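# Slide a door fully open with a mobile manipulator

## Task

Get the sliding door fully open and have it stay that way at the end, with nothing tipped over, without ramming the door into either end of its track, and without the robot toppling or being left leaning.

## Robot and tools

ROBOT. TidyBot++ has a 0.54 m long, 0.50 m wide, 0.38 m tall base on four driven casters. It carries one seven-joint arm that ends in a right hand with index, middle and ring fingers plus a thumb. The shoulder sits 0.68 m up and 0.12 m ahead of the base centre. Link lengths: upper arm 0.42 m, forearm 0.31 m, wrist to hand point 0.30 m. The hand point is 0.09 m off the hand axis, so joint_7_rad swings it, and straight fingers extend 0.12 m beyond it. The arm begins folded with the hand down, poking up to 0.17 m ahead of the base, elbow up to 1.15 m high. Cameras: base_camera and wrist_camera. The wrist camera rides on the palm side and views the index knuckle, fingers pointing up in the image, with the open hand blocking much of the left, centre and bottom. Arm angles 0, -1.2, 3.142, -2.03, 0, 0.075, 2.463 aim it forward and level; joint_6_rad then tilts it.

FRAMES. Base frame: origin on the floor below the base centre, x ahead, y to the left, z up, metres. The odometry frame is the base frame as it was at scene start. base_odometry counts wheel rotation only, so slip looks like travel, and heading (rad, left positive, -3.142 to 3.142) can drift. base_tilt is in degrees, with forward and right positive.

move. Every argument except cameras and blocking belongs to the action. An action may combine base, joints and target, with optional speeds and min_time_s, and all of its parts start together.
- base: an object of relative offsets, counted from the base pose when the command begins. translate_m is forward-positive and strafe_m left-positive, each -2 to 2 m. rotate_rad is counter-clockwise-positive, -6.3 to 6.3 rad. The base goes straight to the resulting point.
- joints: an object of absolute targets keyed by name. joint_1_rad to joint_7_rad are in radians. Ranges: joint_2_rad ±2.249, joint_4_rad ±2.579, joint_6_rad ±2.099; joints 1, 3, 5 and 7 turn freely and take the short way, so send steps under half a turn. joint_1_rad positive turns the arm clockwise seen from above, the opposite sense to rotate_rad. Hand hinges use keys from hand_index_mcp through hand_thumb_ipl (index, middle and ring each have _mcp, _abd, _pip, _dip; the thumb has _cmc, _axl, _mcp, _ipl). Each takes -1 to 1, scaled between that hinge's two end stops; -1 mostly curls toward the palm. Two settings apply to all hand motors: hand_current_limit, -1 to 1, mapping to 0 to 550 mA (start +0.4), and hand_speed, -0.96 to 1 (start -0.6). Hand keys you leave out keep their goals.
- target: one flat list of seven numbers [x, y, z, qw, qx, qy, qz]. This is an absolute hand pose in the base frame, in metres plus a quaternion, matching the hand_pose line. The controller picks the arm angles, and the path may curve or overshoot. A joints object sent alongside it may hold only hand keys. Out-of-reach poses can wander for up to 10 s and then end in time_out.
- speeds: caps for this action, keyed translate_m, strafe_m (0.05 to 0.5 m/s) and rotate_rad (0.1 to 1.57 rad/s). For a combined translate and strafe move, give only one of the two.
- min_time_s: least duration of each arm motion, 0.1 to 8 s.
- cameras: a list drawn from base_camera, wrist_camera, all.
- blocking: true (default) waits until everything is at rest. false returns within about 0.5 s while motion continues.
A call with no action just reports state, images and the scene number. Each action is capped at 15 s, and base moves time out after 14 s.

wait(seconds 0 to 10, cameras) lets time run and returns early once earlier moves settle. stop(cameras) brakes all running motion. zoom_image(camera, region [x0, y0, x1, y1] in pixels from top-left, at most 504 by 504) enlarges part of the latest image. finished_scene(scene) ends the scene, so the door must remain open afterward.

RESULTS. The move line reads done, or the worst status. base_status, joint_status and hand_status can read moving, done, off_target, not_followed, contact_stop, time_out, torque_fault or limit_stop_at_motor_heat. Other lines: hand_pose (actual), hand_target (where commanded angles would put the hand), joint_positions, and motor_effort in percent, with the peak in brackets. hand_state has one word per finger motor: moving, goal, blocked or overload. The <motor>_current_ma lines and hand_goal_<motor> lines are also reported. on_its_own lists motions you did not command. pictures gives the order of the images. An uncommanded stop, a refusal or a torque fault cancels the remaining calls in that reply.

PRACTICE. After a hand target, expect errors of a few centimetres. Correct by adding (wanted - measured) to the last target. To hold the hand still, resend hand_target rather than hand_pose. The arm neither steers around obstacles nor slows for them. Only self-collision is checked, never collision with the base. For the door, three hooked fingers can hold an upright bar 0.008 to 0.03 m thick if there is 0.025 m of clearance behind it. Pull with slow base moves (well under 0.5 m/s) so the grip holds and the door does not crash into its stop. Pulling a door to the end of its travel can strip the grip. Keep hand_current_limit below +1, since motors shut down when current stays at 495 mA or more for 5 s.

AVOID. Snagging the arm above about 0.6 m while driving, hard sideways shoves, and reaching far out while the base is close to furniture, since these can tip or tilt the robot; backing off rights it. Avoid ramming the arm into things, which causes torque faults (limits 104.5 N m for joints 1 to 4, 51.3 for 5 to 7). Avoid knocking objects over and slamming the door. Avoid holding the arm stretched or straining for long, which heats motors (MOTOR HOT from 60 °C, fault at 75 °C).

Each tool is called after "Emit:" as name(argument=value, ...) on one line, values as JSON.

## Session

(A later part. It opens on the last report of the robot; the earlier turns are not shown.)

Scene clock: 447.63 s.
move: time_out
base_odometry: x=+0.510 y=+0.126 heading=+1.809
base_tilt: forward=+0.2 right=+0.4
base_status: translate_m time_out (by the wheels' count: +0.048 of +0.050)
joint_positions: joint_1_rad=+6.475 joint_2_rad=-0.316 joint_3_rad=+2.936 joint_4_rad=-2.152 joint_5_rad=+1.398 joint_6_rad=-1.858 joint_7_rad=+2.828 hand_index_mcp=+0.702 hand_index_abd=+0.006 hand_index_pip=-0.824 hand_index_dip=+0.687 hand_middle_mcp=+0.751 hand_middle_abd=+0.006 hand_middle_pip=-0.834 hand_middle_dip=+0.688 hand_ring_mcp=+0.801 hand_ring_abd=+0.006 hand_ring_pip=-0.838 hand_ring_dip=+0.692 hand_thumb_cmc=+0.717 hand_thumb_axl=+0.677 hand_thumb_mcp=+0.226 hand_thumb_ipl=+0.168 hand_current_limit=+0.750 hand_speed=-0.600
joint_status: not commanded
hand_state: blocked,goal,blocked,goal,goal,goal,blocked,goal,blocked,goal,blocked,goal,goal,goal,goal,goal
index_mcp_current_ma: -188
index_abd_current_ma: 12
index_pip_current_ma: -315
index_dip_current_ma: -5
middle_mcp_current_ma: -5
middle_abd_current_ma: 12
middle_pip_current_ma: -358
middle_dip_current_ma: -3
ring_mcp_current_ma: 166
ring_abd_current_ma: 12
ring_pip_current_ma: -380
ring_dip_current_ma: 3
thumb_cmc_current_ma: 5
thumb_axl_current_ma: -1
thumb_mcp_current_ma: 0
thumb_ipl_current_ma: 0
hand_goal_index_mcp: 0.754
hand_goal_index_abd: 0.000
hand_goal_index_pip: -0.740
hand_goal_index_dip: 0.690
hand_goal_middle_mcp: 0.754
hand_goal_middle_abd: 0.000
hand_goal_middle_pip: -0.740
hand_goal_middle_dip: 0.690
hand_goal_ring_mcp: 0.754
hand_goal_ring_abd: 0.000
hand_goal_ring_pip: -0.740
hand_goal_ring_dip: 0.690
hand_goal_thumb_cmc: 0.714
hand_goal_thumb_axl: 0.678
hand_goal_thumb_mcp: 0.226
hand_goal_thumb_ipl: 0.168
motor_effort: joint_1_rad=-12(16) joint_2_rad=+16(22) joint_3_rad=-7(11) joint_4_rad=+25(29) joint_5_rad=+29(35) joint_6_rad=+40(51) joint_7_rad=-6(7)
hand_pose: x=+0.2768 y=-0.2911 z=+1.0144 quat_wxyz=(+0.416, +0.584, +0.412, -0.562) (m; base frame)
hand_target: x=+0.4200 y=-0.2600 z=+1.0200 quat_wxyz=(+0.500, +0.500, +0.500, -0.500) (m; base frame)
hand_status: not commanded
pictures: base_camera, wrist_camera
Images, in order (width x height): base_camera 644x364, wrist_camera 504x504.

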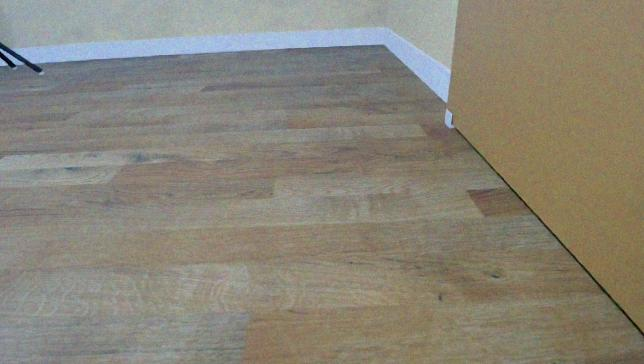

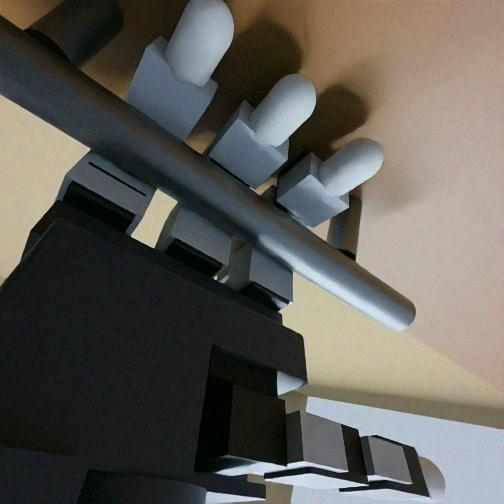

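Emit:
move(base={"translate_m": -0.25}, speeds={"translate_m": 0.15}, cameras=["all"])

Emit:
move(base={"strafe_m": 0.6}, speeds={"strafe_m": 0.3})

Emit:
move(joints={"joint_1_rad": 1.3, "joint_2_rad": -1.2, "joint_3_rad": 3.142, "joint_4_rad": -2.03, "joint_5_rad": 0, "joint_6_rad": 0.0, "joint_7_rad": 2.463}, cameras=["wrist_camera"])

Emit:
zoom_image(camera="wrist_camera", region=[250, 100, 504, 400])

Scene clock: 474.33 s.
move: done
base_odometry: x=+0.569 y=-0.117 heading=+1.809
base_tilt: forward=+0.2 right=+0.5
base_status: done
joint_positions: joint_1_rad=+6.421 joint_2_rad=-0.202 joint_3_rad=+2.913 joint_4_rad=-2.088 joint_5_rad=+1.471 joint_6_rad=-1.696 joint_7_rad=+2.828 hand_index_mcp=+0.752 hand_index_abd=+0.000 hand_index_pip=-0.743 hand_index_dip=+0.687 hand_middle_mcp=+0.752 hand_middle_abd=+0.001 hand_middle_pip=-0.742 hand_middle_dip=+0.688 hand_ring_mcp=+0.756 hand_ring_abd=+0.001 hand_ring_pip=-0.742 hand_ring_dip=+0.692 hand_thumb_cmc=+0.717 hand_thumb_axl=+0.677 hand_thumb_mcp=+0.226 hand_thumb_ipl=+0.168 hand_current_limit=+0.750 hand_speed=-0.600
joint_status: not commanded
hand_state: goal,goal,goal,goal,goal,goal,goal,goal,goal,goal,goal,goal,goal,goal,goal,goal
index_mcp_current_ma: -3
index_abd_current_ma: 0
index_pip_current_ma: -5
index_dip_current_ma: -5
middle_mcp_current_ma: -3
middle_abd_current_ma: 1
middle_pip_current_ma: -4
middle_dip_current_ma: -3
ring_mcp_current_ma: 4
ring_abd_current_ma: 1
ring_pip_current_ma: -4
ring_dip_current_ma: 3
thumb_cmc_current_ma: 5
thumb_axl_current_ma: -1
thumb_mcp_current_ma: 0
thumb_ipl_current_ma: 0
hand_goal_index_mcp: 0.754
hand_goal_index_abd: 0.000
hand_goal_index_pip: -0.740
hand_goal_index_dip: 0.690
hand_goal_middle_mcp: 0.754
hand_goal_middle_abd: 0.000
hand_goal_middle_pip: -0.740
hand_goal_middle_dip: 0.690
hand_goal_ring_mcp: 0.754
hand_goal_ring_abd: 0.000
hand_goal_ring_pip: -0.740
hand_goal_ring_dip: 0.690
hand_goal_thumb_cmc: 0.714
hand_goal_thumb_axl: 0.678
hand_goal_thumb_mcp: 0.226
hand_goal_thumb_ipl: 0.168
motor_effort: joint_1_rad=+1(12) joint_2_rad=-8(17) joint_3_rad=+0(7) joint_4_rad=+13(24) joint_5_rad=+9(29) joint_6_rad=-3(41) joint_7_rad=+0(5)
hand_pose: x=+0.3961 y=-0.2726 z=+1.0130 quat_wxyz=(+0.479, +0.516, +0.489, -0.516) (m; base frame)
hand_target: x=+0.4200 y=-0.2600 z=+1.0200 quat_wxyz=(+0.500, +0.500, +0.500, -0.500) (m; base frame)
hand_status: not commanded
pictures: base_camera, wrist_camera
Images, in order (width x height): base_camera 644x364, wrist_camera 504x504.

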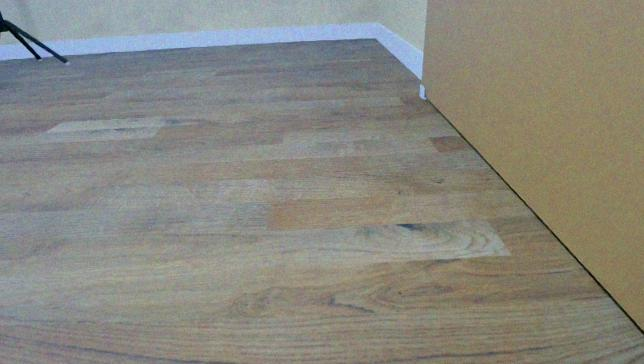

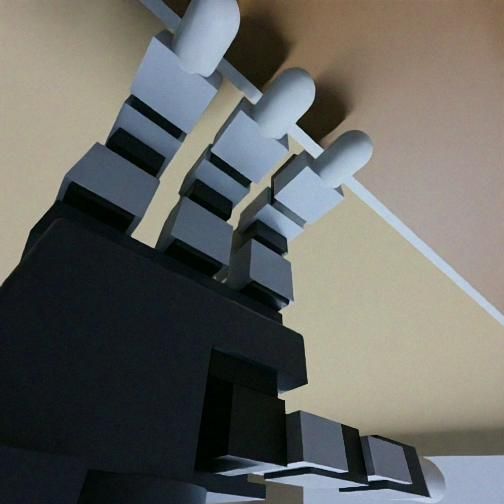

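Scene clock: 477.30 s.
move: done
base_odometry: x=-0.014 y=-0.259 heading=+1.809
base_tilt: forward=+0.2 right=+0.4
base_status: done
joint_positions: joint_1_rad=+6.421 joint_2_rad=-0.201 joint_3_rad=+2.913 joint_4_rad=-2.088 joint_5_rad=+1.471 joint_6_rad=-1.696 joint_7_rad=+2.828 hand_index_mcp=+0.752 hand_index_abd=+0.000 hand_index_pip=-0.742 hand_index_dip=+0.687 hand_middle_mcp=+0.753 hand_middle_abd=+0.001 hand_middle_pip=-0.742 hand_middle_dip=+0.688 hand_ring_mcp=+0.756 hand_ring_abd=+0.001 hand_ring_pip=-0.742 hand_ring_dip=+0.692 hand_thumb_cmc=+0.716 hand_thumb_axl=+0.677 hand_thumb_mcp=+0.226 hand_thumb_ipl=+0.168 hand_current_limit=+0.750 hand_speed=-0.600
joint_status: not commanded
hand_state: goal,goal,goal,goal,goal,goal,goal,goal,goal,goal,goal,goal,goal,goal,goal,goal
index_mcp_current_ma: -3
index_abd_current_ma: 0
index_pip_current_ma: -4
index_dip_current_ma: -5
middle_mcp_current_ma: -2
middle_abd_current_ma: 1
middle_pip_current_ma: -4
middle_dip_current_ma: -3
ring_mcp_current_ma: 4
ring_abd_current_ma: 1
ring_pip_current_ma: -4
ring_dip_current_ma: 3
thumb_cmc_current_ma: 5
thumb_axl_current_ma: -1
thumb_mcp_current_ma: 0
thumb_ipl_current_ma: 0
hand_goal_index_mcp: 0.754
hand_goal_index_abd: 0.000
hand_goal_index_pip: -0.740
hand_goal_index_dip: 0.690
hand_goal_middle_mcp: 0.754
hand_goal_middle_abd: 0.000
hand_goal_middle_pip: -0.740
hand_goal_middle_dip: 0.690
hand_goal_ring_mcp: 0.754
hand_goal_ring_abd: 0.000
hand_goal_ring_pip: -0.740
hand_goal_ring_dip: 0.690
hand_goal_thumb_cmc: 0.714
hand_goal_thumb_axl: 0.678
hand_goal_thumb_mcp: 0.226
hand_goal_thumb_ipl: 0.168
motor_effort: joint_1_rad=+1(1) joint_2_rad=-7(9) joint_3_rad=+0(2) joint_4_rad=+13(13) joint_5_rad=+9(9) joint_6_rad=-4(5) joint_7_rad=+0(0)
hand_pose: x=+0.3963 y=-0.2724 z=+1.0130 quat_wxyz=(+0.479, +0.515, +0.489, -0.516) (m; base frame)
hand_target: x=+0.4200 y=-0.2600 z=+1.0200 quat_wxyz=(+0.500, +0.500, +0.500, -0.500) (m; base frame)
hand_status: not commanded
pictures: none

Scene clock: 480.20 s.
move: done
base_odometry: x=-0.014 y=-0.259 heading=+1.809
base_tilt: forward=+0.2 right=+0.4
base_status: not commanded
joint_positions: joint_1_rad=+7.561 joint_2_rad=-1.184 joint_3_rad=+3.116 joint_4_rad=-2.050 joint_5_rad=+0.039 joint_6_rad=-0.061 joint_7_rad=+2.503 hand_index_mcp=+0.759 hand_index_abd=+0.000 hand_index_pip=-0.741 hand_index_dip=+0.687 hand_middle_mcp=+0.759 hand_middle_abd=+0.001 hand_middle_pip=-0.741 hand_middle_dip=+0.688 hand_ring_mcp=+0.760 hand_ring_abd=+0.001 hand_ring_pip=-0.741 hand_ring_dip=+0.692 hand_thumb_cmc=+0.721 hand_thumb_axl=+0.677 hand_thumb_mcp=+0.227 hand_thumb_ipl=+0.168 hand_current_limit=+0.750 hand_speed=-0.600
joint_status: all done
hand_state: goal,goal,goal,goal,goal,goal,goal,goal,goal,goal,goal,goal,goal,goal,goal,goal
index_mcp_current_ma: 12
index_abd_current_ma: 0
index_pip_current_ma: -2
index_dip_current_ma: -5
middle_mcp_current_ma: 11
middle_abd_current_ma: 1
middle_pip_current_ma: -2
middle_dip_current_ma: -3
ring_mcp_current_ma: 15
ring_abd_current_ma: 1
ring_pip_current_ma: -2
ring_dip_current_ma: 3
thumb_cmc_current_ma: 17
thumb_axl_current_ma: -1
thumb_mcp_current_ma: 1
thumb_ipl_current_ma: 0
hand_goal_index_mcp: 0.754
hand_goal_index_abd: 0.000
hand_goal_index_pip: -0.740
hand_goal_index_dip: 0.690
hand_goal_middle_mcp: 0.754
hand_goal_middle_abd: 0.000
hand_goal_middle_pip: -0.740
hand_goal_middle_dip: 0.690
hand_goal_ring_mcp: 0.754
hand_goal_ring_abd: 0.000
hand_goal_ring_pip: -0.740
hand_goal_ring_dip: 0.690
hand_goal_thumb_cmc: 0.714
hand_goal_thumb_axl: 0.678
hand_goal_thumb_mcp: 0.226
hand_goal_thumb_ipl: 0.168
motor_effort: joint_1_rad=+1(2) joint_2_rad=+15(16) joint_3_rad=+1(2) joint_4_rad=+14(19) joint_5_rad=+0(9) joint_6_rad=+6(9) joint_7_rad=+0(1)
hand_pose: x=+0.0859 y=-0.0694 z=+1.2720 quat_wxyz=(+0.807, +0.444, -0.057, +0.385) (m; base frame)
hand_target: x=+0.0589 y=-0.0449 z=+1.2882 quat_wxyz=(+0.814, +0.395, -0.082, +0.418) (m; base frame)
hand_status: not commanded
pictures: wrist_camera
Images, in order (width x height): wrist_camera 504x504.

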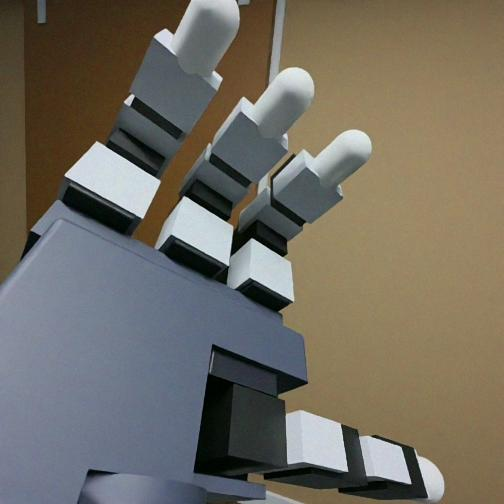

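Scaled by 1.680 from the camera's 504x504 image, which has a finer 720x720 frame.

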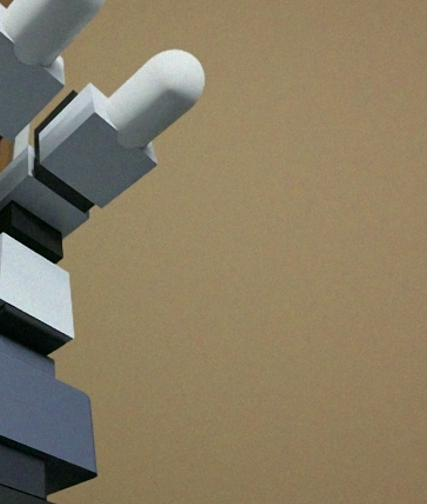

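Emit:
move(joints={"joint_1_rad": 0.75, "joint_6_rad": 0.4}, cameras=["wrist_camera"])

Emit:
zoom_image(camera="wrist_camera", region=[250, 0, 504, 300])

Emit:
move(joints={"joint_1_rad": 0.75, "joint_6_rad": -0.15}, cameras=["wrist_camera"])

Emit:
zoom_image(camera="wrist_camera", region=[250, 100, 504, 400])

Scene clock: 485.93 s.
move: done
base_odometry: x=-0.014 y=-0.259 heading=+1.809
base_tilt: forward=+0.2 right=+0.4
base_status: not commanded
joint_positions: joint_1_rad=+7.055 joint_2_rad=-1.184 joint_3_rad=+3.118 joint_4_rad=-2.050 joint_5_rad=+0.038 joint_6_rad=+0.339 joint_7_rad=+2.503 hand_index_mcp=+0.759 hand_index_abd=+0.000 hand_index_pip=-0.741 hand_index_dip=+0.687 hand_middle_mcp=+0.759 hand_middle_abd=+0.001 hand_middle_pip=-0.741 hand_middle_dip=+0.688 hand_ring_mcp=+0.760 hand_ring_abd=+0.001 hand_ring_pip=-0.741 hand_ring_dip=+0.692 hand_thumb_cmc=+0.721 hand_thumb_axl=+0.677 hand_thumb_mcp=+0.228 hand_thumb_ipl=+0.168 hand_current_limit=+0.750 hand_speed=-0.600
joint_status: all done
hand_state: goal,goal,goal,goal,goal,goal,goal,goal,goal,goal,goal,goal,goal,goal,goal,goal
index_mcp_current_ma: 12
index_abd_current_ma: 0
index_pip_current_ma: -2
index_dip_current_ma: -5
middle_mcp_current_ma: 11
middle_abd_current_ma: 1
middle_pip_current_ma: -2
middle_dip_current_ma: -3
ring_mcp_current_ma: 15
ring_abd_current_ma: 1
ring_pip_current_ma: -2
ring_dip_current_ma: 3
thumb_cmc_current_ma: 17
thumb_axl_current_ma: -1
thumb_mcp_current_ma: 4
thumb_ipl_current_ma: 0
hand_goal_index_mcp: 0.754
hand_goal_index_abd: 0.000
hand_goal_index_pip: -0.740
hand_goal_index_dip: 0.690
hand_goal_middle_mcp: 0.754
hand_goal_middle_abd: 0.000
hand_goal_middle_pip: -0.740
hand_goal_middle_dip: 0.690
hand_goal_ring_mcp: 0.754
hand_goal_ring_abd: 0.000
hand_goal_ring_pip: -0.740
hand_goal_ring_dip: 0.690
hand_goal_thumb_cmc: 0.714
hand_goal_thumb_axl: 0.678
hand_goal_thumb_mcp: 0.226
hand_goal_thumb_ipl: 0.168
motor_effort: joint_1_rad=+1(2) joint_2_rad=+16(16) joint_3_rad=+1(1) joint_4_rad=+12(15) joint_5_rad=+0(1) joint_6_rad=+4(8) joint_7_rad=+1(1)
hand_pose: x=+0.0518 y=-0.0013 z=+1.3352 quat_wxyz=(+0.736, +0.257, +0.043, +0.625) (m; base frame)
hand_target: x=+0.0115 y=+0.0046 z=+1.3421 quat_wxyz=(+0.715, +0.213, +0.015, +0.666) (m; base frame)
hand_status: not commanded
pictures: wrist_camera
Images, in order (width x height): wrist_camera 504x504.

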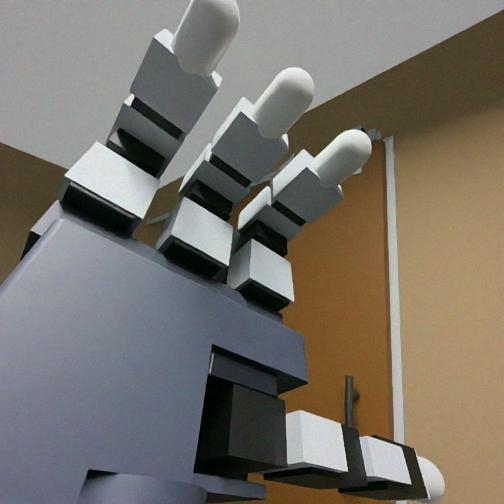

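Scaled by 1.680 from the camera's 504x504 image, which has a finer 720x720 frame.

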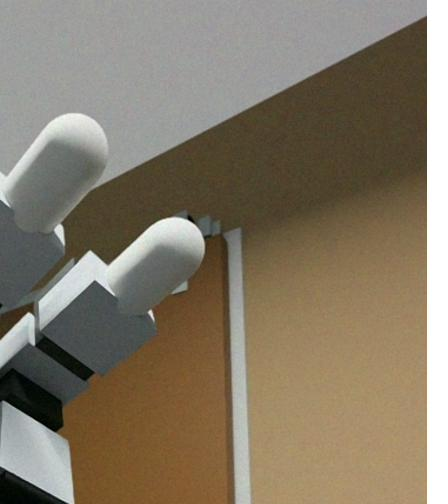

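Scene clock: 486.87 s.
move: done
base_odometry: x=-0.014 y=-0.259 heading=+1.809
base_tilt: forward=+0.2 right=+0.4
base_status: not commanded
joint_positions: joint_1_rad=+7.055 joint_2_rad=-1.187 joint_3_rad=+3.118 joint_4_rad=-2.041 joint_5_rad=+0.037 joint_6_rad=-0.104 joint_7_rad=+2.502 hand_index_mcp=+0.757 hand_index_abd=+0.000 hand_index_pip=-0.741 hand_index_dip=+0.687 hand_middle_mcp=+0.757 hand_middle_abd=+0.001 hand_middle_pip=-0.741 hand_middle_dip=+0.688 hand_ring_mcp=+0.758 hand_ring_abd=+0.001 hand_ring_pip=-0.741 hand_ring_dip=+0.692 hand_thumb_cmc=+0.721 hand_thumb_axl=+0.677 hand_thumb_mcp=+0.228 hand_thumb_ipl=+0.168 hand_current_limit=+0.750 hand_speed=-0.600
joint_status: all done
hand_state: goal,goal,goal,goal,goal,goal,goal,goal,goal,goal,goal,goal,goal,goal,goal,goal
index_mcp_current_ma: 7
index_abd_current_ma: 0
index_pip_current_ma: -2
index_dip_current_ma: -5
middle_mcp_current_ma: 7
middle_abd_current_ma: 1
middle_pip_current_ma: -2
middle_dip_current_ma: -3
ring_mcp_current_ma: 9
ring_abd_current_ma: 1
ring_pip_current_ma: -2
ring_dip_current_ma: 3
thumb_cmc_current_ma: 17
thumb_axl_current_ma: -1
thumb_mcp_current_ma: 4
thumb_ipl_current_ma: 0
hand_goal_index_mcp: 0.754
hand_goal_index_abd: 0.000
hand_goal_index_pip: -0.740
hand_goal_index_dip: 0.690
hand_goal_middle_mcp: 0.754
hand_goal_middle_abd: 0.000
hand_goal_middle_pip: -0.740
hand_goal_middle_dip: 0.690
hand_goal_ring_mcp: 0.754
hand_goal_ring_abd: 0.000
hand_goal_ring_pip: -0.740
hand_goal_ring_dip: 0.690
hand_goal_thumb_cmc: 0.714
hand_goal_thumb_axl: 0.678
hand_goal_thumb_mcp: 0.226
hand_goal_thumb_ipl: 0.168
motor_effort: joint_1_rad=+1(2) joint_2_rad=+14(18) joint_3_rad=+1(1) joint_4_rad=+14(16) joint_5_rad=+0(1) joint_6_rad=+7(9) joint_7_rad=+0(1)
hand_pose: x=+0.1256 y=-0.0807 z=+1.2669 quat_wxyz=(+0.680, +0.458, +0.055, +0.570) (m; base frame)
hand_target: x=+0.1162 y=-0.0929 z=+1.2574 quat_wxyz=(+0.646, +0.469, +0.033, +0.601) (m; base frame)
hand_status: not commanded
pictures: wrist_camera
Images, in order (width x height): wrist_camera 504x504.

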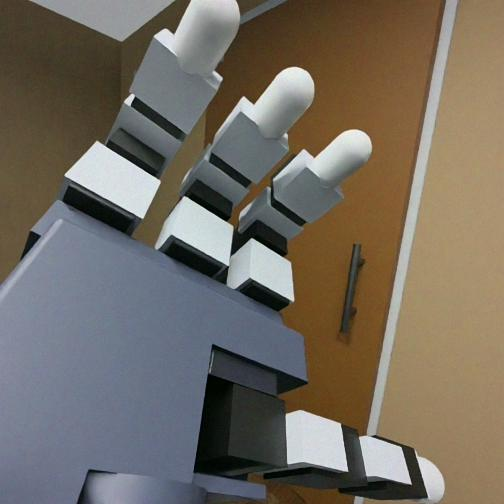

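Scaled by 1.680 from the camera's 504x504 image, which has a finer 720x720 frame.

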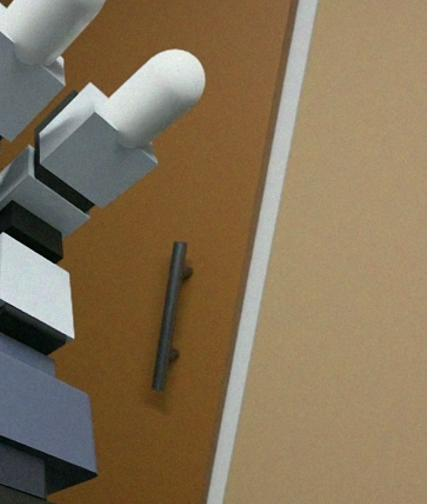

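Emit:
move(target=[0.42, -0.26, 1.02, 0.5, 0.5, 0.5, -0.5], min_time_s=2.5)

Emit:
move(base={"strafe_m": -0.585}, speeds={"strafe_m": 0.2}, cameras=["wrist_camera"])

Scene clock: 505.03 s.
move: done
base_odometry: x=-0.014 y=-0.259 heading=+1.809
base_tilt: forward=+0.2 right=+0.4
base_status: not commanded
joint_positions: joint_1_rad=+6.424 joint_2_rad=-0.206 joint_3_rad=+2.924 joint_4_rad=-2.052 joint_5_rad=+1.451 joint_6_rad=-1.611 joint_7_rad=+2.787 hand_index_mcp=+0.757 hand_index_abd=+0.000 hand_index_pip=-0.741 hand_index_dip=+0.687 hand_middle_mcp=+0.757 hand_middle_abd=+0.001 hand_middle_pip=-0.741 hand_middle_dip=+0.688 hand_ring_mcp=+0.758 hand_ring_abd=+0.001 hand_ring_pip=-0.741 hand_ring_dip=+0.692 hand_thumb_cmc=+0.719 hand_thumb_axl=+0.677 hand_thumb_mcp=+0.226 hand_thumb_ipl=+0.168 hand_current_limit=+0.750 hand_speed=-0.600
joint_status: not commanded
hand_state: goal,goal,goal,goal,goal,goal,goal,goal,goal,goal,goal,goal,goal,goal,goal,goal
index_mcp_current_ma: 7
index_abd_current_ma: 0
index_pip_current_ma: -2
index_dip_current_ma: -5
middle_mcp_current_ma: 7
middle_abd_current_ma: 1
middle_pip_current_ma: -2
middle_dip_current_ma: -3
ring_mcp_current_ma: 9
ring_abd_current_ma: 1
ring_pip_current_ma: -2
ring_dip_current_ma: 3
thumb_cmc_current_ma: 10
thumb_axl_current_ma: -1
thumb_mcp_current_ma: 0
thumb_ipl_current_ma: 0
hand_goal_index_mcp: 0.754
hand_goal_index_abd: 0.000
hand_goal_index_pip: -0.740
hand_goal_index_dip: 0.690
hand_goal_middle_mcp: 0.754
hand_goal_middle_abd: 0.000
hand_goal_middle_pip: -0.740
hand_goal_middle_dip: 0.690
hand_goal_ring_mcp: 0.754
hand_goal_ring_abd: 0.000
hand_goal_ring_pip: -0.740
hand_goal_ring_dip: 0.690
hand_goal_thumb_cmc: 0.714
hand_goal_thumb_axl: 0.678
hand_goal_thumb_mcp: 0.226
hand_goal_thumb_ipl: 0.168
motor_effort: joint_1_rad=+1(1) joint_2_rad=-8(16) joint_3_rad=+0(1) joint_4_rad=+13(18) joint_5_rad=+8(9) joint_6_rad=-3(9) joint_7_rad=+0(1)
hand_pose: x=+0.4162 y=-0.2714 z=+1.0166 quat_wxyz=(+0.502, +0.533, +0.496, -0.467) (m; base frame)
hand_target: x=+0.4200 y=-0.2600 z=+1.0200 quat_wxyz=(+0.500, +0.500, +0.500, -0.500) (m; base frame)
hand_status: done (0.013 m and 5.4 deg from the pose sent, 0.424 m and 143.7 deg at the start)
pictures: none

Scene clock: 508.77 s.
move: done
base_odometry: x=+0.554 y=-0.121 heading=+1.809
base_tilt: forward=+0.2 right=+0.5
base_status: done
joint_positions: joint_1_rad=+6.421 joint_2_rad=-0.204 joint_3_rad=+2.919 joint_4_rad=-2.053 joint_5_rad=+1.454 joint_6_rad=-1.616 joint_7_rad=+2.787 hand_index_mcp=+0.756 hand_index_abd=+0.000 hand_index_pip=-0.741 hand_index_dip=+0.687 hand_middle_mcp=+0.756 hand_middle_abd=+0.001 hand_middle_pip=-0.741 hand_middle_dip=+0.688 hand_ring_mcp=+0.757 hand_ring_abd=+0.001 hand_ring_pip=-0.741 hand_ring_dip=+0.692 hand_thumb_cmc=+0.718 hand_thumb_axl=+0.677 hand_thumb_mcp=+0.226 hand_thumb_ipl=+0.168 hand_current_limit=+0.750 hand_speed=-0.600
joint_status: not commanded
hand_state: goal,goal,goal,goal,goal,goal,goal,goal,goal,goal,goal,goal,goal,goal,goal,goal
index_mcp_current_ma: 5
index_abd_current_ma: 0
index_pip_current_ma: -2
index_dip_current_ma: -5
middle_mcp_current_ma: 5
middle_abd_current_ma: 1
middle_pip_current_ma: -2
middle_dip_current_ma: -3
ring_mcp_current_ma: 7
ring_abd_current_ma: 1
ring_pip_current_ma: -2
ring_dip_current_ma: 3
thumb_cmc_current_ma: 7
thumb_axl_current_ma: -1
thumb_mcp_current_ma: 0
thumb_ipl_current_ma: 0
hand_goal_index_mcp: 0.754
hand_goal_index_abd: 0.000
hand_goal_index_pip: -0.740
hand_goal_index_dip: 0.690
hand_goal_middle_mcp: 0.754
hand_goal_middle_abd: 0.000
hand_goal_middle_pip: -0.740
hand_goal_middle_dip: 0.690
hand_goal_ring_mcp: 0.754
hand_goal_ring_abd: 0.000
hand_goal_ring_pip: -0.740
hand_goal_ring_dip: 0.690
hand_goal_thumb_cmc: 0.714
hand_goal_thumb_axl: 0.678
hand_goal_thumb_mcp: 0.226
hand_goal_thumb_ipl: 0.168
motor_effort: joint_1_rad=+1(1) joint_2_rad=-8(9) joint_3_rad=+0(2) joint_4_rad=+13(13) joint_5_rad=+8(9) joint_6_rad=-3(4) joint_7_rad=+0(0)
hand_pose: x=+0.4177 y=-0.2691 z=+1.0172 quat_wxyz=(+0.504, +0.530, +0.497, -0.468) (m; base frame)
hand_target: x=+0.4200 y=-0.2600 z=+1.0200 quat_wxyz=(+0.500, +0.500, +0.500, -0.500) (m; base frame)
hand_status: not commanded
pictures: wrist_camera
Images, in order (width x height): wrist_camera 504x504.

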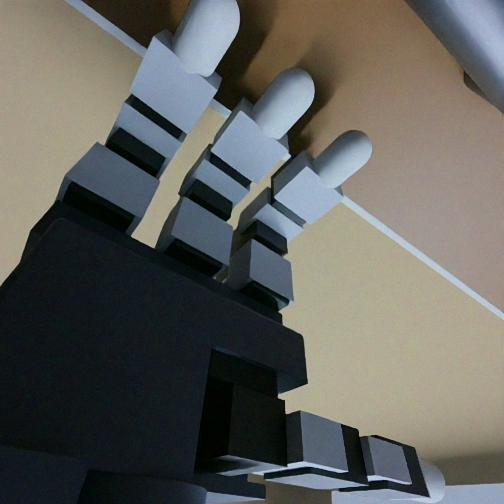

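Emit:
move(base={"strafe_m": -0.009}, speeds={"strafe_m": 0.05})

Emit:
move(base={"translate_m": 0.115}, speeds={"translate_m": 0.06}, cameras=["wrist_camera"])

Scene clock: 513.07 s.
move: done
base_odometry: x=+0.563 y=-0.119 heading=+1.809
base_tilt: forward=+0.2 right=+0.5
base_status: done
joint_positions: joint_1_rad=+6.420 joint_2_rad=-0.204 joint_3_rad=+2.918 joint_4_rad=-2.053 joint_5_rad=+1.454 joint_6_rad=-1.616 joint_7_rad=+2.787 hand_index_mcp=+0.756 hand_index_abd=+0.000 hand_index_pip=-0.741 hand_index_dip=+0.687 hand_middle_mcp=+0.756 hand_middle_abd=+0.001 hand_middle_pip=-0.741 hand_middle_dip=+0.688 hand_ring_mcp=+0.757 hand_ring_abd=+0.001 hand_ring_pip=-0.741 hand_ring_dip=+0.692 hand_thumb_cmc=+0.718 hand_thumb_axl=+0.677 hand_thumb_mcp=+0.226 hand_thumb_ipl=+0.168 hand_current_limit=+0.750 hand_speed=-0.600
joint_status: not commanded
hand_state: goal,goal,goal,goal,goal,goal,goal,goal,goal,goal,goal,goal,goal,goal,goal,goal
index_mcp_current_ma: 3
index_abd_current_ma: 0
index_pip_current_ma: -2
index_dip_current_ma: -5
middle_mcp_current_ma: 5
middle_abd_current_ma: 1
middle_pip_current_ma: -2
middle_dip_current_ma: -3
ring_mcp_current_ma: 7
ring_abd_current_ma: 1
ring_pip_current_ma: -2
ring_dip_current_ma: 3
thumb_cmc_current_ma: 7
thumb_axl_current_ma: -1
thumb_mcp_current_ma: 0
thumb_ipl_current_ma: 0
hand_goal_index_mcp: 0.754
hand_goal_index_abd: 0.000
hand_goal_index_pip: -0.740
hand_goal_index_dip: 0.690
hand_goal_middle_mcp: 0.754
hand_goal_middle_abd: 0.000
hand_goal_middle_pip: -0.740
hand_goal_middle_dip: 0.690
hand_goal_ring_mcp: 0.754
hand_goal_ring_abd: 0.000
hand_goal_ring_pip: -0.740
hand_goal_ring_dip: 0.690
hand_goal_thumb_cmc: 0.714
hand_goal_thumb_axl: 0.678
hand_goal_thumb_mcp: 0.226
hand_goal_thumb_ipl: 0.168
motor_effort: joint_1_rad=+1(1) joint_2_rad=-8(9) joint_3_rad=+0(1) joint_4_rad=+13(13) joint_5_rad=+8(9) joint_6_rad=-4(4) joint_7_rad=+0(0)
hand_pose: x=+0.4179 y=-0.2687 z=+1.0172 quat_wxyz=(+0.504, +0.529, +0.497, -0.468) (m; base frame)
hand_target: x=+0.4200 y=-0.2600 z=+1.0200 quat_wxyz=(+0.500, +0.500, +0.500, -0.500) (m; base frame)
hand_status: not commanded
pictures: none

Scene clock: 515.57 s.
move: done
base_odometry: x=+0.536 y=-0.007 heading=+1.809
base_tilt: forward=+0.2 right=+0.5
base_status: done
joint_positions: joint_1_rad=+6.419 joint_2_rad=-0.203 joint_3_rad=+2.917 joint_4_rad=-2.055 joint_5_rad=+1.455 joint_6_rad=-1.633 joint_7_rad=+2.789 hand_index_mcp=+0.747 hand_index_abd=+0.003 hand_index_pip=-0.764 hand_index_dip=+0.687 hand_middle_mcp=+0.756 hand_middle_abd=+0.001 hand_middle_pip=-0.741 hand_middle_dip=+0.688 hand_ring_mcp=+0.759 hand_ring_abd=+0.000 hand_ring_pip=-0.741 hand_ring_dip=+0.692 hand_thumb_cmc=+0.717 hand_thumb_axl=+0.677 hand_thumb_mcp=+0.226 hand_thumb_ipl=+0.168 hand_current_limit=+0.750 hand_speed=-0.600
joint_status: not commanded
hand_state: goal,goal,blocked,goal,goal,goal,goal,goal,goal,goal,goal,goal,goal,goal,goal,goal
index_mcp_current_ma: -17
index_abd_current_ma: 5
index_pip_current_ma: -70
index_dip_current_ma: -5
middle_mcp_current_ma: 4
middle_abd_current_ma: 1
middle_pip_current_ma: -2
middle_dip_current_ma: -3
ring_mcp_current_ma: 12
ring_abd_current_ma: 1
ring_pip_current_ma: -2
ring_dip_current_ma: 3
thumb_cmc_current_ma: 7
thumb_axl_current_ma: -1
thumb_mcp_current_ma: 0
thumb_ipl_current_ma: 0
hand_goal_index_mcp: 0.754
hand_goal_index_abd: 0.000
hand_goal_index_pip: -0.740
hand_goal_index_dip: 0.690
hand_goal_middle_mcp: 0.754
hand_goal_middle_abd: 0.000
hand_goal_middle_pip: -0.740
hand_goal_middle_dip: 0.690
hand_goal_ring_mcp: 0.754
hand_goal_ring_abd: 0.000
hand_goal_ring_pip: -0.740
hand_goal_ring_dip: 0.690
hand_goal_thumb_cmc: 0.714
hand_goal_thumb_axl: 0.678
hand_goal_thumb_mcp: 0.226
hand_goal_thumb_ipl: 0.168
motor_effort: joint_1_rad=+1(2) joint_2_rad=-7(9) joint_3_rad=+0(1) joint_4_rad=+13(14) joint_5_rad=+8(10) joint_6_rad=-3(3) joint_7_rad=+0(1)
hand_pose: x=+0.4136 y=-0.2694 z=+1.0176 quat_wxyz=(+0.501, +0.530, +0.493, -0.474) (m; base frame)
hand_target: x=+0.4200 y=-0.2600 z=+1.0200 quat_wxyz=(+0.500, +0.500, +0.500, -0.500) (m; base frame)
hand_status: not commanded
pictures: wrist_camera
Images, in order (width x height): wrist_camera 504x504.

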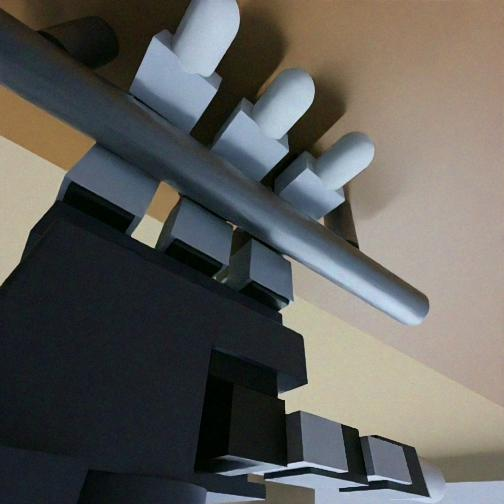

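Emit:
move(base={"strafe_m": 0.006}, speeds={"strafe_m": 0.05}, target=[0.49, -0.25, 1.02, 0.5495, 0.445, 0.5495, -0.445], min_time_s=2.5, cameras=["all"])

Scene clock: 521.37 s.
move: off_target
base_odometry: x=+0.531 y=-0.008 heading=+1.808
base_tilt: forward=+0.2 right=+0.4
base_status: done
joint_positions: joint_1_rad=+6.412 joint_2_rad=-0.206 joint_3_rad=+2.951 joint_4_rad=-2.066 joint_5_rad=+1.505 joint_6_rad=-1.606 joint_7_rad=+2.794 hand_index_mcp=+0.753 hand_index_abd=+0.005 hand_index_pip=-0.765 hand_index_dip=+0.687 hand_middle_mcp=+0.753 hand_middle_abd=+0.001 hand_middle_pip=-0.749 hand_middle_dip=+0.688 hand_ring_mcp=+0.790 hand_ring_abd=+0.002 hand_ring_pip=-0.765 hand_ring_dip=+0.692 hand_thumb_cmc=+0.717 hand_thumb_axl=+0.677 hand_thumb_mcp=+0.226 hand_thumb_ipl=+0.168 hand_current_limit=+0.750 hand_speed=-0.600
joint_status: not commanded
hand_state: goal,goal,blocked,goal,goal,goal,goal,goal,blocked,goal,blocked,goal,goal,goal,goal,goal
index_mcp_current_ma: -2
index_abd_current_ma: 9
index_pip_current_ma: -72
index_dip_current_ma: -5
middle_mcp_current_ma: -1
middle_abd_current_ma: 1
middle_pip_current_ma: -21
middle_dip_current_ma: -3
ring_mcp_current_ma: 122
ring_abd_current_ma: 3
ring_pip_current_ma: -74
ring_dip_current_ma: 3
thumb_cmc_current_ma: 7
thumb_axl_current_ma: -1
thumb_mcp_current_ma: 0
thumb_ipl_current_ma: 0
hand_goal_index_mcp: 0.754
hand_goal_index_abd: 0.000
hand_goal_index_pip: -0.740
hand_goal_index_dip: 0.690
hand_goal_middle_mcp: 0.754
hand_goal_middle_abd: 0.000
hand_goal_middle_pip: -0.740
hand_goal_middle_dip: 0.690
hand_goal_ring_mcp: 0.754
hand_goal_ring_abd: 0.000
hand_goal_ring_pip: -0.740
hand_goal_ring_dip: 0.690
hand_goal_thumb_cmc: 0.714
hand_goal_thumb_axl: 0.678
hand_goal_thumb_mcp: 0.226
hand_goal_thumb_ipl: 0.168
motor_effort: joint_1_rad=-2(2) joint_2_rad=+2(9) joint_3_rad=+0(3) joint_4_rad=+17(18) joint_5_rad=+15(15) joint_6_rad=+13(14) joint_7_rad=-2(2)
hand_pose: x=+0.4174 y=-0.2753 z=+1.0252 quat_wxyz=(+0.511, +0.516, +0.491, -0.481) (m; base frame)
hand_target: x=+0.4900 y=-0.2500 z=+1.0200 quat_wxyz=(+0.550, +0.445, +0.550, -0.445) (m; base frame)
hand_status: off_target (0.077 m and 12.1 deg from the pose sent, 0.079 m and 13.4 deg at the start)
pictures: base_camera, wrist_camera
Images, in order (width x height): base_camera 644x364, wrist_camera 504x504.

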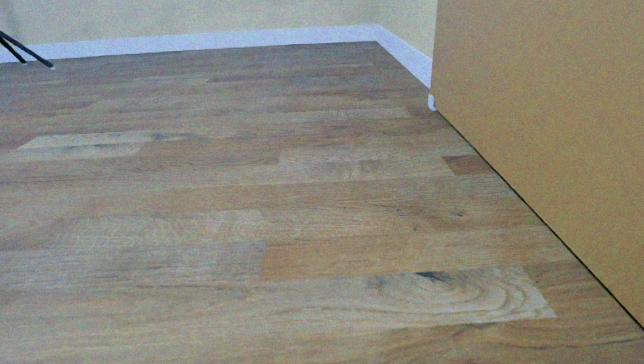

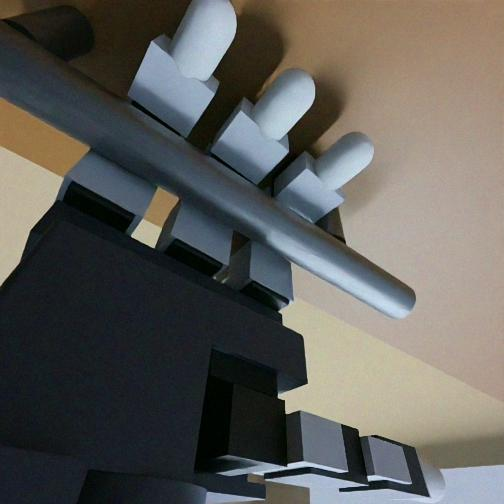

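Emit:
move(target=[0.58, -0.24, 1.02, 0.5792, 0.4056, 0.5792, -0.4056], min_time_s=2.5, cameras=["all"])

Emit:
zoom_image(camera="base_camera", region=[400, 60, 520, 180])

Scene clock: 532.97 s.
move: off_target
base_odometry: x=+0.531 y=-0.008 heading=+1.809
base_tilt: forward=+0.1 right=+0.3
base_status: not commanded
joint_positions: joint_1_rad=+6.319 joint_2_rad=-0.206 joint_3_rad=+3.038 joint_4_rad=-2.064 joint_5_rad=+1.514 joint_6_rad=-1.604 joint_7_rad=+2.794 hand_index_mcp=+0.778 hand_index_abd=+0.019 hand_index_pip=-0.830 hand_index_dip=+0.687 hand_middle_mcp=+0.761 hand_middle_abd=+0.012 hand_middle_pip=-0.779 hand_middle_dip=+0.688 hand_ring_mcp=+0.813 hand_ring_abd=+0.014 hand_ring_pip=-0.800 hand_ring_dip=+0.692 hand_thumb_cmc=+0.717 hand_thumb_axl=+0.677 hand_thumb_mcp=+0.226 hand_thumb_ipl=+0.168 hand_current_limit=+0.750 hand_speed=-0.600
joint_status: not commanded
hand_state: blocked,goal,blocked,goal,goal,goal,blocked,goal,blocked,goal,blocked,goal,goal,goal,goal,goal
index_mcp_current_ma: 75
index_abd_current_ma: 44
index_pip_current_ma: -340
index_dip_current_ma: -5
middle_mcp_current_ma: 17
middle_abd_current_ma: 24
middle_pip_current_ma: -124
middle_dip_current_ma: -3
ring_mcp_current_ma: 220
ring_abd_current_ma: 32
ring_pip_current_ma: -207
ring_dip_current_ma: 3
thumb_cmc_current_ma: 7
thumb_axl_current_ma: -1
thumb_mcp_current_ma: 0
thumb_ipl_current_ma: 0
hand_goal_index_mcp: 0.754
hand_goal_index_abd: 0.000
hand_goal_index_pip: -0.740
hand_goal_index_dip: 0.690
hand_goal_middle_mcp: 0.754
hand_goal_middle_abd: 0.000
hand_goal_middle_pip: -0.740
hand_goal_middle_dip: 0.690
hand_goal_ring_mcp: 0.754
hand_goal_ring_abd: 0.000
hand_goal_ring_pip: -0.740
hand_goal_ring_dip: 0.690
hand_goal_thumb_cmc: 0.714
hand_goal_thumb_axl: 0.678
hand_goal_thumb_mcp: 0.226
hand_goal_thumb_ipl: 0.168
motor_effort: joint_1_rad=-2(2) joint_2_rad=+21(21) joint_3_rad=+5(5) joint_4_rad=+26(26) joint_5_rad=+25(26) joint_6_rad=+48(50) joint_7_rad=-6(6)
hand_pose: x=+0.4211 y=-0.2785 z=+1.0241 quat_wxyz=(+0.512, +0.516, +0.495, -0.475) (m; base frame)
hand_target: x=+0.5800 y=-0.2400 z=+1.0200 quat_wxyz=(+0.579, +0.406, +0.579, -0.406) (m; base frame)
hand_status: off_target (0.164 m and 19.4 deg from the pose sent, 0.166 m and 19.9 deg at the start)
pictures: base_camera, wrist_camera
Images, in order (width x height): base_camera 644x364, wrist_camera 504x504.

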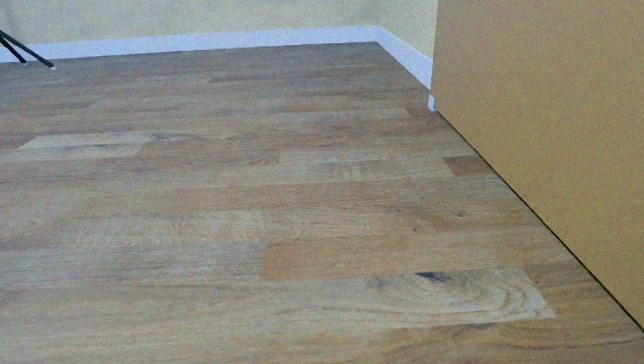

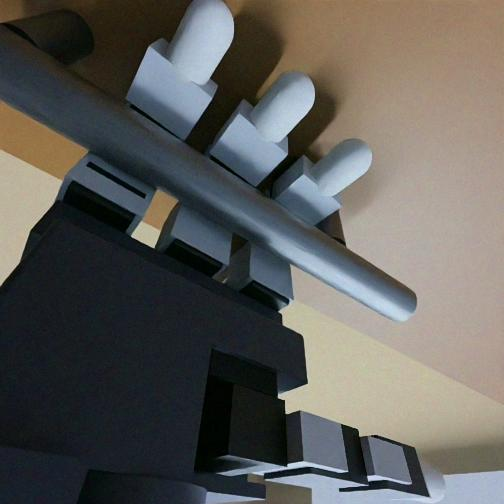

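Scaled by 4.200.

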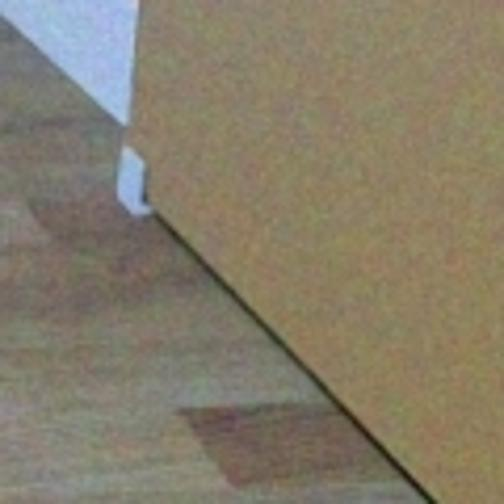

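Emit:
move(target=[0.64, -0.24, 1.02, 0.5914, 0.3876, 0.5914, -0.3876], min_time_s=2.5, cameras=["all"])

Emit:
zoom_image(camera="base_camera", region=[400, 60, 520, 180])

Scene clock: 555.20 s.
move: off_target
base_odometry: x=+0.531 y=-0.008 heading=+1.809
base_tilt: forward=+0.1 right=+0.3
base_status: not commanded
joint_positions: joint_1_rad=+6.240 joint_2_rad=-0.126 joint_3_rad=+3.109 joint_4_rad=-1.981 joint_5_rad=+1.521 joint_6_rad=-1.574 joint_7_rad=+2.794 hand_index_mcp=+0.822 hand_index_abd=+0.030 hand_index_pip=-0.908 hand_index_dip=+0.687 hand_middle_mcp=+0.797 hand_middle_abd=+0.022 hand_middle_pip=-0.817 hand_middle_dip=+0.688 hand_ring_mcp=+0.842 hand_ring_abd=+0.023 hand_ring_pip=-0.807 hand_ring_dip=+0.692 hand_thumb_cmc=+0.717 hand_thumb_axl=+0.677 hand_thumb_mcp=+0.226 hand_thumb_ipl=+0.168 hand_current_limit=+0.750 hand_speed=-0.600
joint_status: not commanded
hand_state: blocked,blocked,blocked,goal,blocked,blocked,blocked,goal,blocked,blocked,blocked,goal,goal,goal,goal,goal
index_mcp_current_ma: 264
index_abd_current_ma: 76
index_pip_current_ma: -481
index_dip_current_ma: -5
middle_mcp_current_ma: 152
middle_abd_current_ma: 52
middle_pip_current_ma: -281
middle_dip_current_ma: -3
ring_mcp_current_ma: 356
ring_abd_current_ma: 57
ring_pip_current_ma: -239
ring_dip_current_ma: 3
thumb_cmc_current_ma: 7
thumb_axl_current_ma: -1
thumb_mcp_current_ma: 0
thumb_ipl_current_ma: 0
hand_goal_index_mcp: 0.754
hand_goal_index_abd: 0.000
hand_goal_index_pip: -0.740
hand_goal_index_dip: 0.690
hand_goal_middle_mcp: 0.754
hand_goal_middle_abd: 0.000
hand_goal_middle_pip: -0.740
hand_goal_middle_dip: 0.690
hand_goal_ring_mcp: 0.754
hand_goal_ring_abd: 0.000
hand_goal_ring_pip: -0.740
hand_goal_ring_dip: 0.690
hand_goal_thumb_cmc: 0.714
hand_goal_thumb_axl: 0.678
hand_goal_thumb_mcp: 0.226
hand_goal_thumb_ipl: 0.168
motor_effort: joint_1_rad=+3(4) joint_2_rad=+14(21) joint_3_rad=+7(8) joint_4_rad=+29(32) joint_5_rad=+31(35) joint_6_rad=+46(54) joint_7_rad=-2(7)
hand_pose: x=+0.4677 y=-0.2757 z=+1.0256 quat_wxyz=(+0.518, +0.512, +0.510, -0.459) (m; base frame)
hand_target: x=+0.6400 y=-0.2400 z=+1.0200 quat_wxyz=(+0.591, +0.388, +0.591, -0.388) (m; base frame)
hand_status: off_target (0.176 m and 20.7 deg from the pose sent, 0.222 m and 22.8 deg at the start)
pictures: base_camera, wrist_camera
Images, in order (width x height): base_camera 644x364, wrist_camera 504x504.

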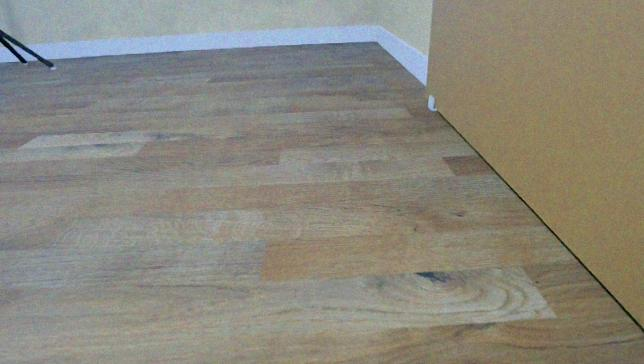

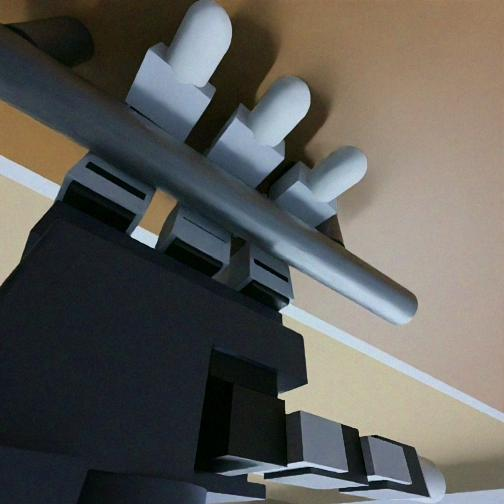

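Scaled by 4.200.

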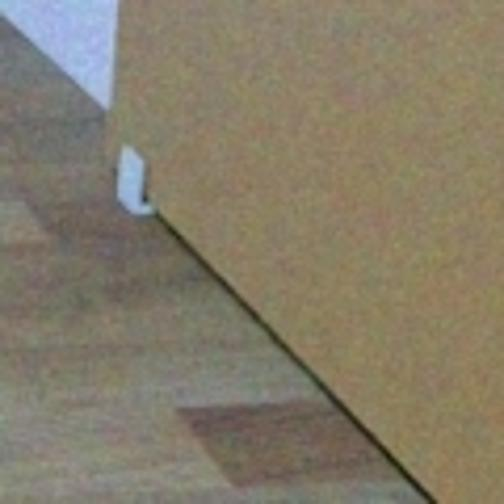

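Emit:
move(target=[0.63, -0.215, 1.02, 0.5914, 0.3876, 0.5914, -0.3876], base={"translate_m": 0.15}, speeds={"translate_m": 0.08}, min_time_s=2, cameras=["all"])

Scene clock: 564.43 s.
move: time_out
base_odometry: x=+0.496 y=+0.135 heading=+1.813
base_tilt: forward=+0.2 right=+0.4
base_status: translate_m time_out (by the wheels' count: +0.148 of +0.150)
joint_positions: joint_1_rad=+6.197 joint_2_rad=-0.113 joint_3_rad=+3.118 joint_4_rad=-1.976 joint_5_rad=+1.534 joint_6_rad=-1.561 joint_7_rad=+2.799 hand_index_mcp=+0.763 hand_index_abd=+0.028 hand_index_pip=-0.836 hand_index_dip=+0.687 hand_middle_mcp=+0.811 hand_middle_abd=+0.018 hand_middle_pip=-0.821 hand_middle_dip=+0.688 hand_ring_mcp=+0.850 hand_ring_abd=+0.021 hand_ring_pip=-0.809 hand_ring_dip=+0.692 hand_thumb_cmc=+0.717 hand_thumb_axl=+0.677 hand_thumb_mcp=+0.226 hand_thumb_ipl=+0.168 hand_current_limit=+0.750 hand_speed=-0.600
joint_status: not commanded
hand_state: goal,blocked,blocked,goal,blocked,goal,blocked,goal,blocked,blocked,blocked,goal,goal,goal,goal,goal
index_mcp_current_ma: 22
index_abd_current_ma: 71
index_pip_current_ma: -371
index_dip_current_ma: -5
middle_mcp_current_ma: 213
middle_abd_current_ma: 42
middle_pip_current_ma: -298
middle_dip_current_ma: -3
ring_mcp_current_ma: 398
ring_abd_current_ma: 49
ring_pip_current_ma: -246
ring_dip_current_ma: 3
thumb_cmc_current_ma: 6
thumb_axl_current_ma: -1
thumb_mcp_current_ma: 0
thumb_ipl_current_ma: 0
hand_goal_index_mcp: 0.754
hand_goal_index_abd: 0.000
hand_goal_index_pip: -0.740
hand_goal_index_dip: 0.690
hand_goal_middle_mcp: 0.754
hand_goal_middle_abd: 0.000
hand_goal_middle_pip: -0.740
hand_goal_middle_dip: 0.690
hand_goal_ring_mcp: 0.754
hand_goal_ring_abd: 0.000
hand_goal_ring_pip: -0.740
hand_goal_ring_dip: 0.690
hand_goal_thumb_cmc: 0.714
hand_goal_thumb_axl: 0.678
hand_goal_thumb_mcp: 0.226
hand_goal_thumb_ipl: 0.168
motor_effort: joint_1_rad=+1(5) joint_2_rad=+9(20) joint_3_rad=+5(9) joint_4_rad=+26(35) joint_5_rad=+26(41) joint_6_rad=+37(60) joint_7_rad=-4(6)
hand_pose: x=+0.4863 y=-0.2618 z=+1.0254 quat_wxyz=(+0.529, +0.494, +0.523, -0.450) (m; base frame)
hand_target: x=+0.6300 y=-0.2150 z=+1.0200 quat_wxyz=(+0.591, +0.388, +0.591, -0.388) (m; base frame)
hand_status: off_target (0.151 m and 17.7 deg from the pose sent, 0.173 m and 20.7 deg at the start)
pictures: base_camera, wrist_camera
Images, in order (width x height): base_camera 644x364, wrist_camera 504x504.

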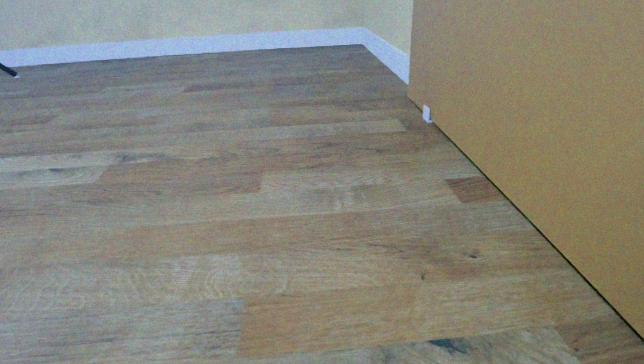

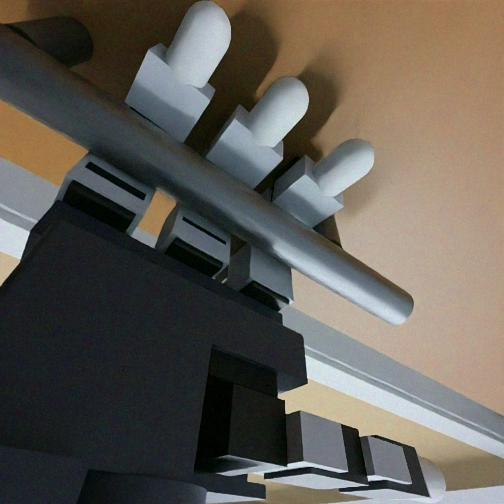

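Emit:
move(base={"translate_m": 0.15, "rotate_rad": 0.03}, speeds={"translate_m": 0.1}, cameras=["all"])

Scene clock: 571.90 s.
move: time_out
base_odometry: x=+0.461 y=+0.279 heading=+1.845
base_tilt: forward=+0.2 right=+0.4
base_status: translate_m time_out (by the wheels' count: +0.148 of +0.150); rotate_rad time_out (by the wheels' count: +0.033 of +0.030)
joint_positions: joint_1_rad=+6.191 joint_2_rad=-0.105 joint_3_rad=+3.114 joint_4_rad=-1.973 joint_5_rad=+1.547 joint_6_rad=-1.542 joint_7_rad=+2.808 hand_index_mcp=+0.754 hand_index_abd=+0.021 hand_index_pip=-0.811 hand_index_dip=+0.687 hand_middle_mcp=+0.791 hand_middle_abd=+0.014 hand_middle_pip=-0.800 hand_middle_dip=+0.688 hand_ring_mcp=+0.867 hand_ring_abd=+0.017 hand_ring_pip=-0.815 hand_ring_dip=+0.692 hand_thumb_cmc=+0.717 hand_thumb_axl=+0.677 hand_thumb_mcp=+0.226 hand_thumb_ipl=+0.168 hand_current_limit=+0.750 hand_speed=-0.600
joint_status: not commanded
hand_state: goal,blocked,blocked,goal,blocked,goal,blocked,goal,blocked,goal,blocked,goal,goal,goal,goal,goal
index_mcp_current_ma: 0
index_abd_current_ma: 51
index_pip_current_ma: -258
index_dip_current_ma: -5
middle_mcp_current_ma: 127
middle_abd_current_ma: 30
middle_pip_current_ma: -208
middle_dip_current_ma: -3
ring_mcp_current_ma: 481
ring_abd_current_ma: 40
ring_pip_current_ma: -276
ring_dip_current_ma: 3
thumb_cmc_current_ma: 6
thumb_axl_current_ma: -1
thumb_mcp_current_ma: 0
thumb_ipl_current_ma: 0
hand_goal_index_mcp: 0.754
hand_goal_index_abd: 0.000
hand_goal_index_pip: -0.740
hand_goal_index_dip: 0.690
hand_goal_middle_mcp: 0.754
hand_goal_middle_abd: 0.000
hand_goal_middle_pip: -0.740
hand_goal_middle_dip: 0.690
hand_goal_ring_mcp: 0.754
hand_goal_ring_abd: 0.000
hand_goal_ring_pip: -0.740
hand_goal_ring_dip: 0.690
hand_goal_thumb_cmc: 0.714
hand_goal_thumb_axl: 0.678
hand_goal_thumb_mcp: 0.226
hand_goal_thumb_ipl: 0.168
motor_effort: joint_1_rad=+1(8) joint_2_rad=+8(21) joint_3_rad=+3(9) joint_4_rad=+26(35) joint_5_rad=+26(42) joint_6_rad=+34(60) joint_7_rad=-4(8)
hand_pose: x=+0.4986 y=-0.2549 z=+1.0250 quat_wxyz=(+0.534, +0.480, +0.533, -0.447) (m; base frame)
hand_target: x=+0.6300 y=-0.2150 z=+1.0200 quat_wxyz=(+0.591, +0.388, +0.591, -0.388) (m; base frame)
hand_status: not commanded
pictures: base_camera, wrist_camera
Images, in order (width x height): base_camera 644x364, wrist_camera 504x504.

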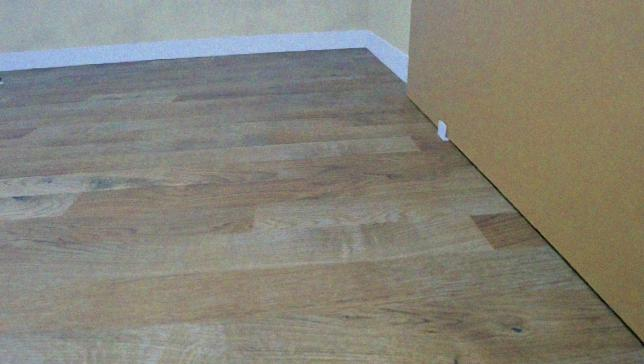

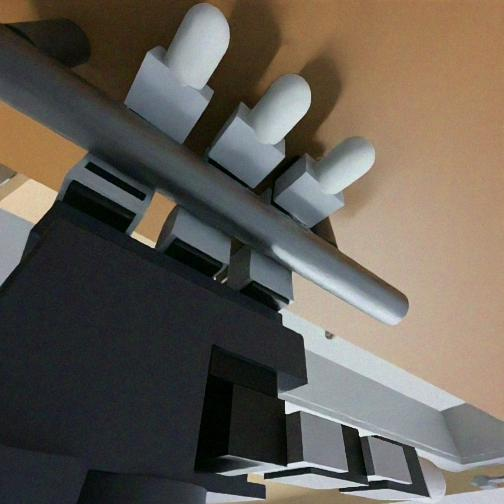

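Emit:
move(base={"translate_m": 0.25, "rotate_rad": 0.03}, speeds={"translate_m": 0.12}, cameras=["all"])

Scene clock: 579.37 s.
move: time_out
base_odometry: x=+0.394 y=+0.517 heading=+1.878
base_tilt: forward=+0.2 right=+0.4
base_status: translate_m time_out (by the wheels' count: +0.248 of +0.250); rotate_rad time_out (by the wheels' count: +0.033 of +0.030)
joint_positions: joint_1_rad=+6.168 joint_2_rad=-0.100 joint_3_rad=+3.092 joint_4_rad=-1.969 joint_5_rad=+1.552 joint_6_rad=-1.521 joint_7_rad=+2.812 hand_index_mcp=+0.750 hand_index_abd=+0.016 hand_index_pip=-0.789 hand_index_dip=+0.687 hand_middle_mcp=+0.807 hand_middle_abd=+0.016 hand_middle_pip=-0.798 hand_middle_dip=+0.688 hand_ring_mcp=+0.883 hand_ring_abd=+0.020 hand_ring_pip=-0.818 hand_ring_dip=+0.692 hand_thumb_cmc=+0.717 hand_thumb_axl=+0.677 hand_thumb_mcp=+0.226 hand_thumb_ipl=+0.168 hand_current_limit=+0.750 hand_speed=-0.600
joint_status: not commanded
hand_state: goal,goal,blocked,goal,blocked,goal,blocked,goal,blocked,blocked,blocked,goal,goal,goal,goal,goal
index_mcp_current_ma: -8
index_abd_current_ma: 36
index_pip_current_ma: -165
index_dip_current_ma: -5
middle_mcp_current_ma: 193
middle_abd_current_ma: 35
middle_pip_current_ma: -202
middle_dip_current_ma: -3
ring_mcp_current_ma: 481
ring_abd_current_ma: 48
ring_pip_current_ma: -288
ring_dip_current_ma: 3
thumb_cmc_current_ma: 5
thumb_axl_current_ma: -1
thumb_mcp_current_ma: 0
thumb_ipl_current_ma: 0
hand_goal_index_mcp: 0.754
hand_goal_index_abd: 0.000
hand_goal_index_pip: -0.740
hand_goal_index_dip: 0.690
hand_goal_middle_mcp: 0.754
hand_goal_middle_abd: 0.000
hand_goal_middle_pip: -0.740
hand_goal_middle_dip: 0.690
hand_goal_ring_mcp: 0.754
hand_goal_ring_abd: 0.000
hand_goal_ring_pip: -0.740
hand_goal_ring_dip: 0.690
hand_goal_thumb_cmc: 0.714
hand_goal_thumb_axl: 0.678
hand_goal_thumb_mcp: 0.226
hand_goal_thumb_ipl: 0.168
motor_effort: joint_1_rad=+5(12) joint_2_rad=+8(20) joint_3_rad=+7(15) joint_4_rad=+26(35) joint_5_rad=+26(44) joint_6_rad=+30(58) joint_7_rad=-4(9)
hand_pose: x=+0.5172 y=-0.2334 z=+1.0251 quat_wxyz=(+0.548, +0.461, +0.549, -0.431) (m; base frame)
hand_target: x=+0.6300 y=-0.2150 z=+1.0200 quat_wxyz=(+0.591, +0.388, +0.591, -0.388) (m; base frame)
hand_status: not commanded
pictures: base_camera, wrist_camera
Images, in order (width x height): base_camera 644x364, wrist_camera 504x504.

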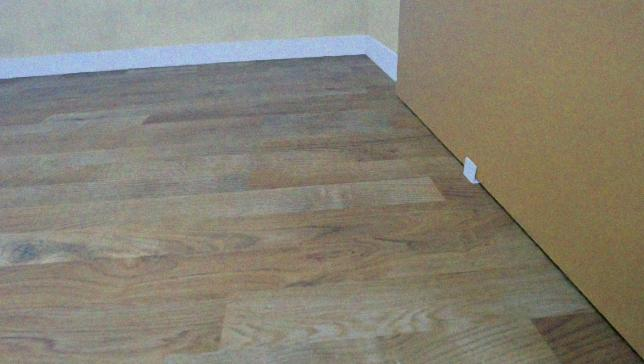

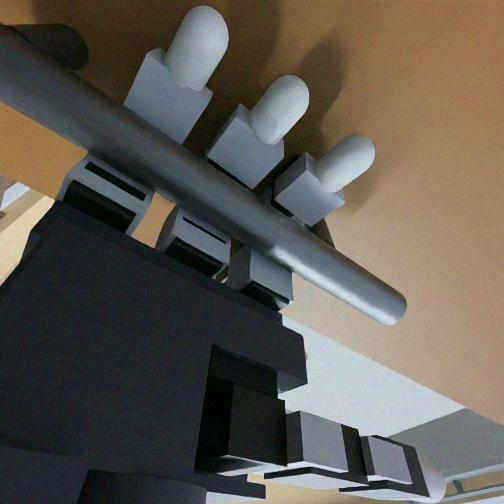

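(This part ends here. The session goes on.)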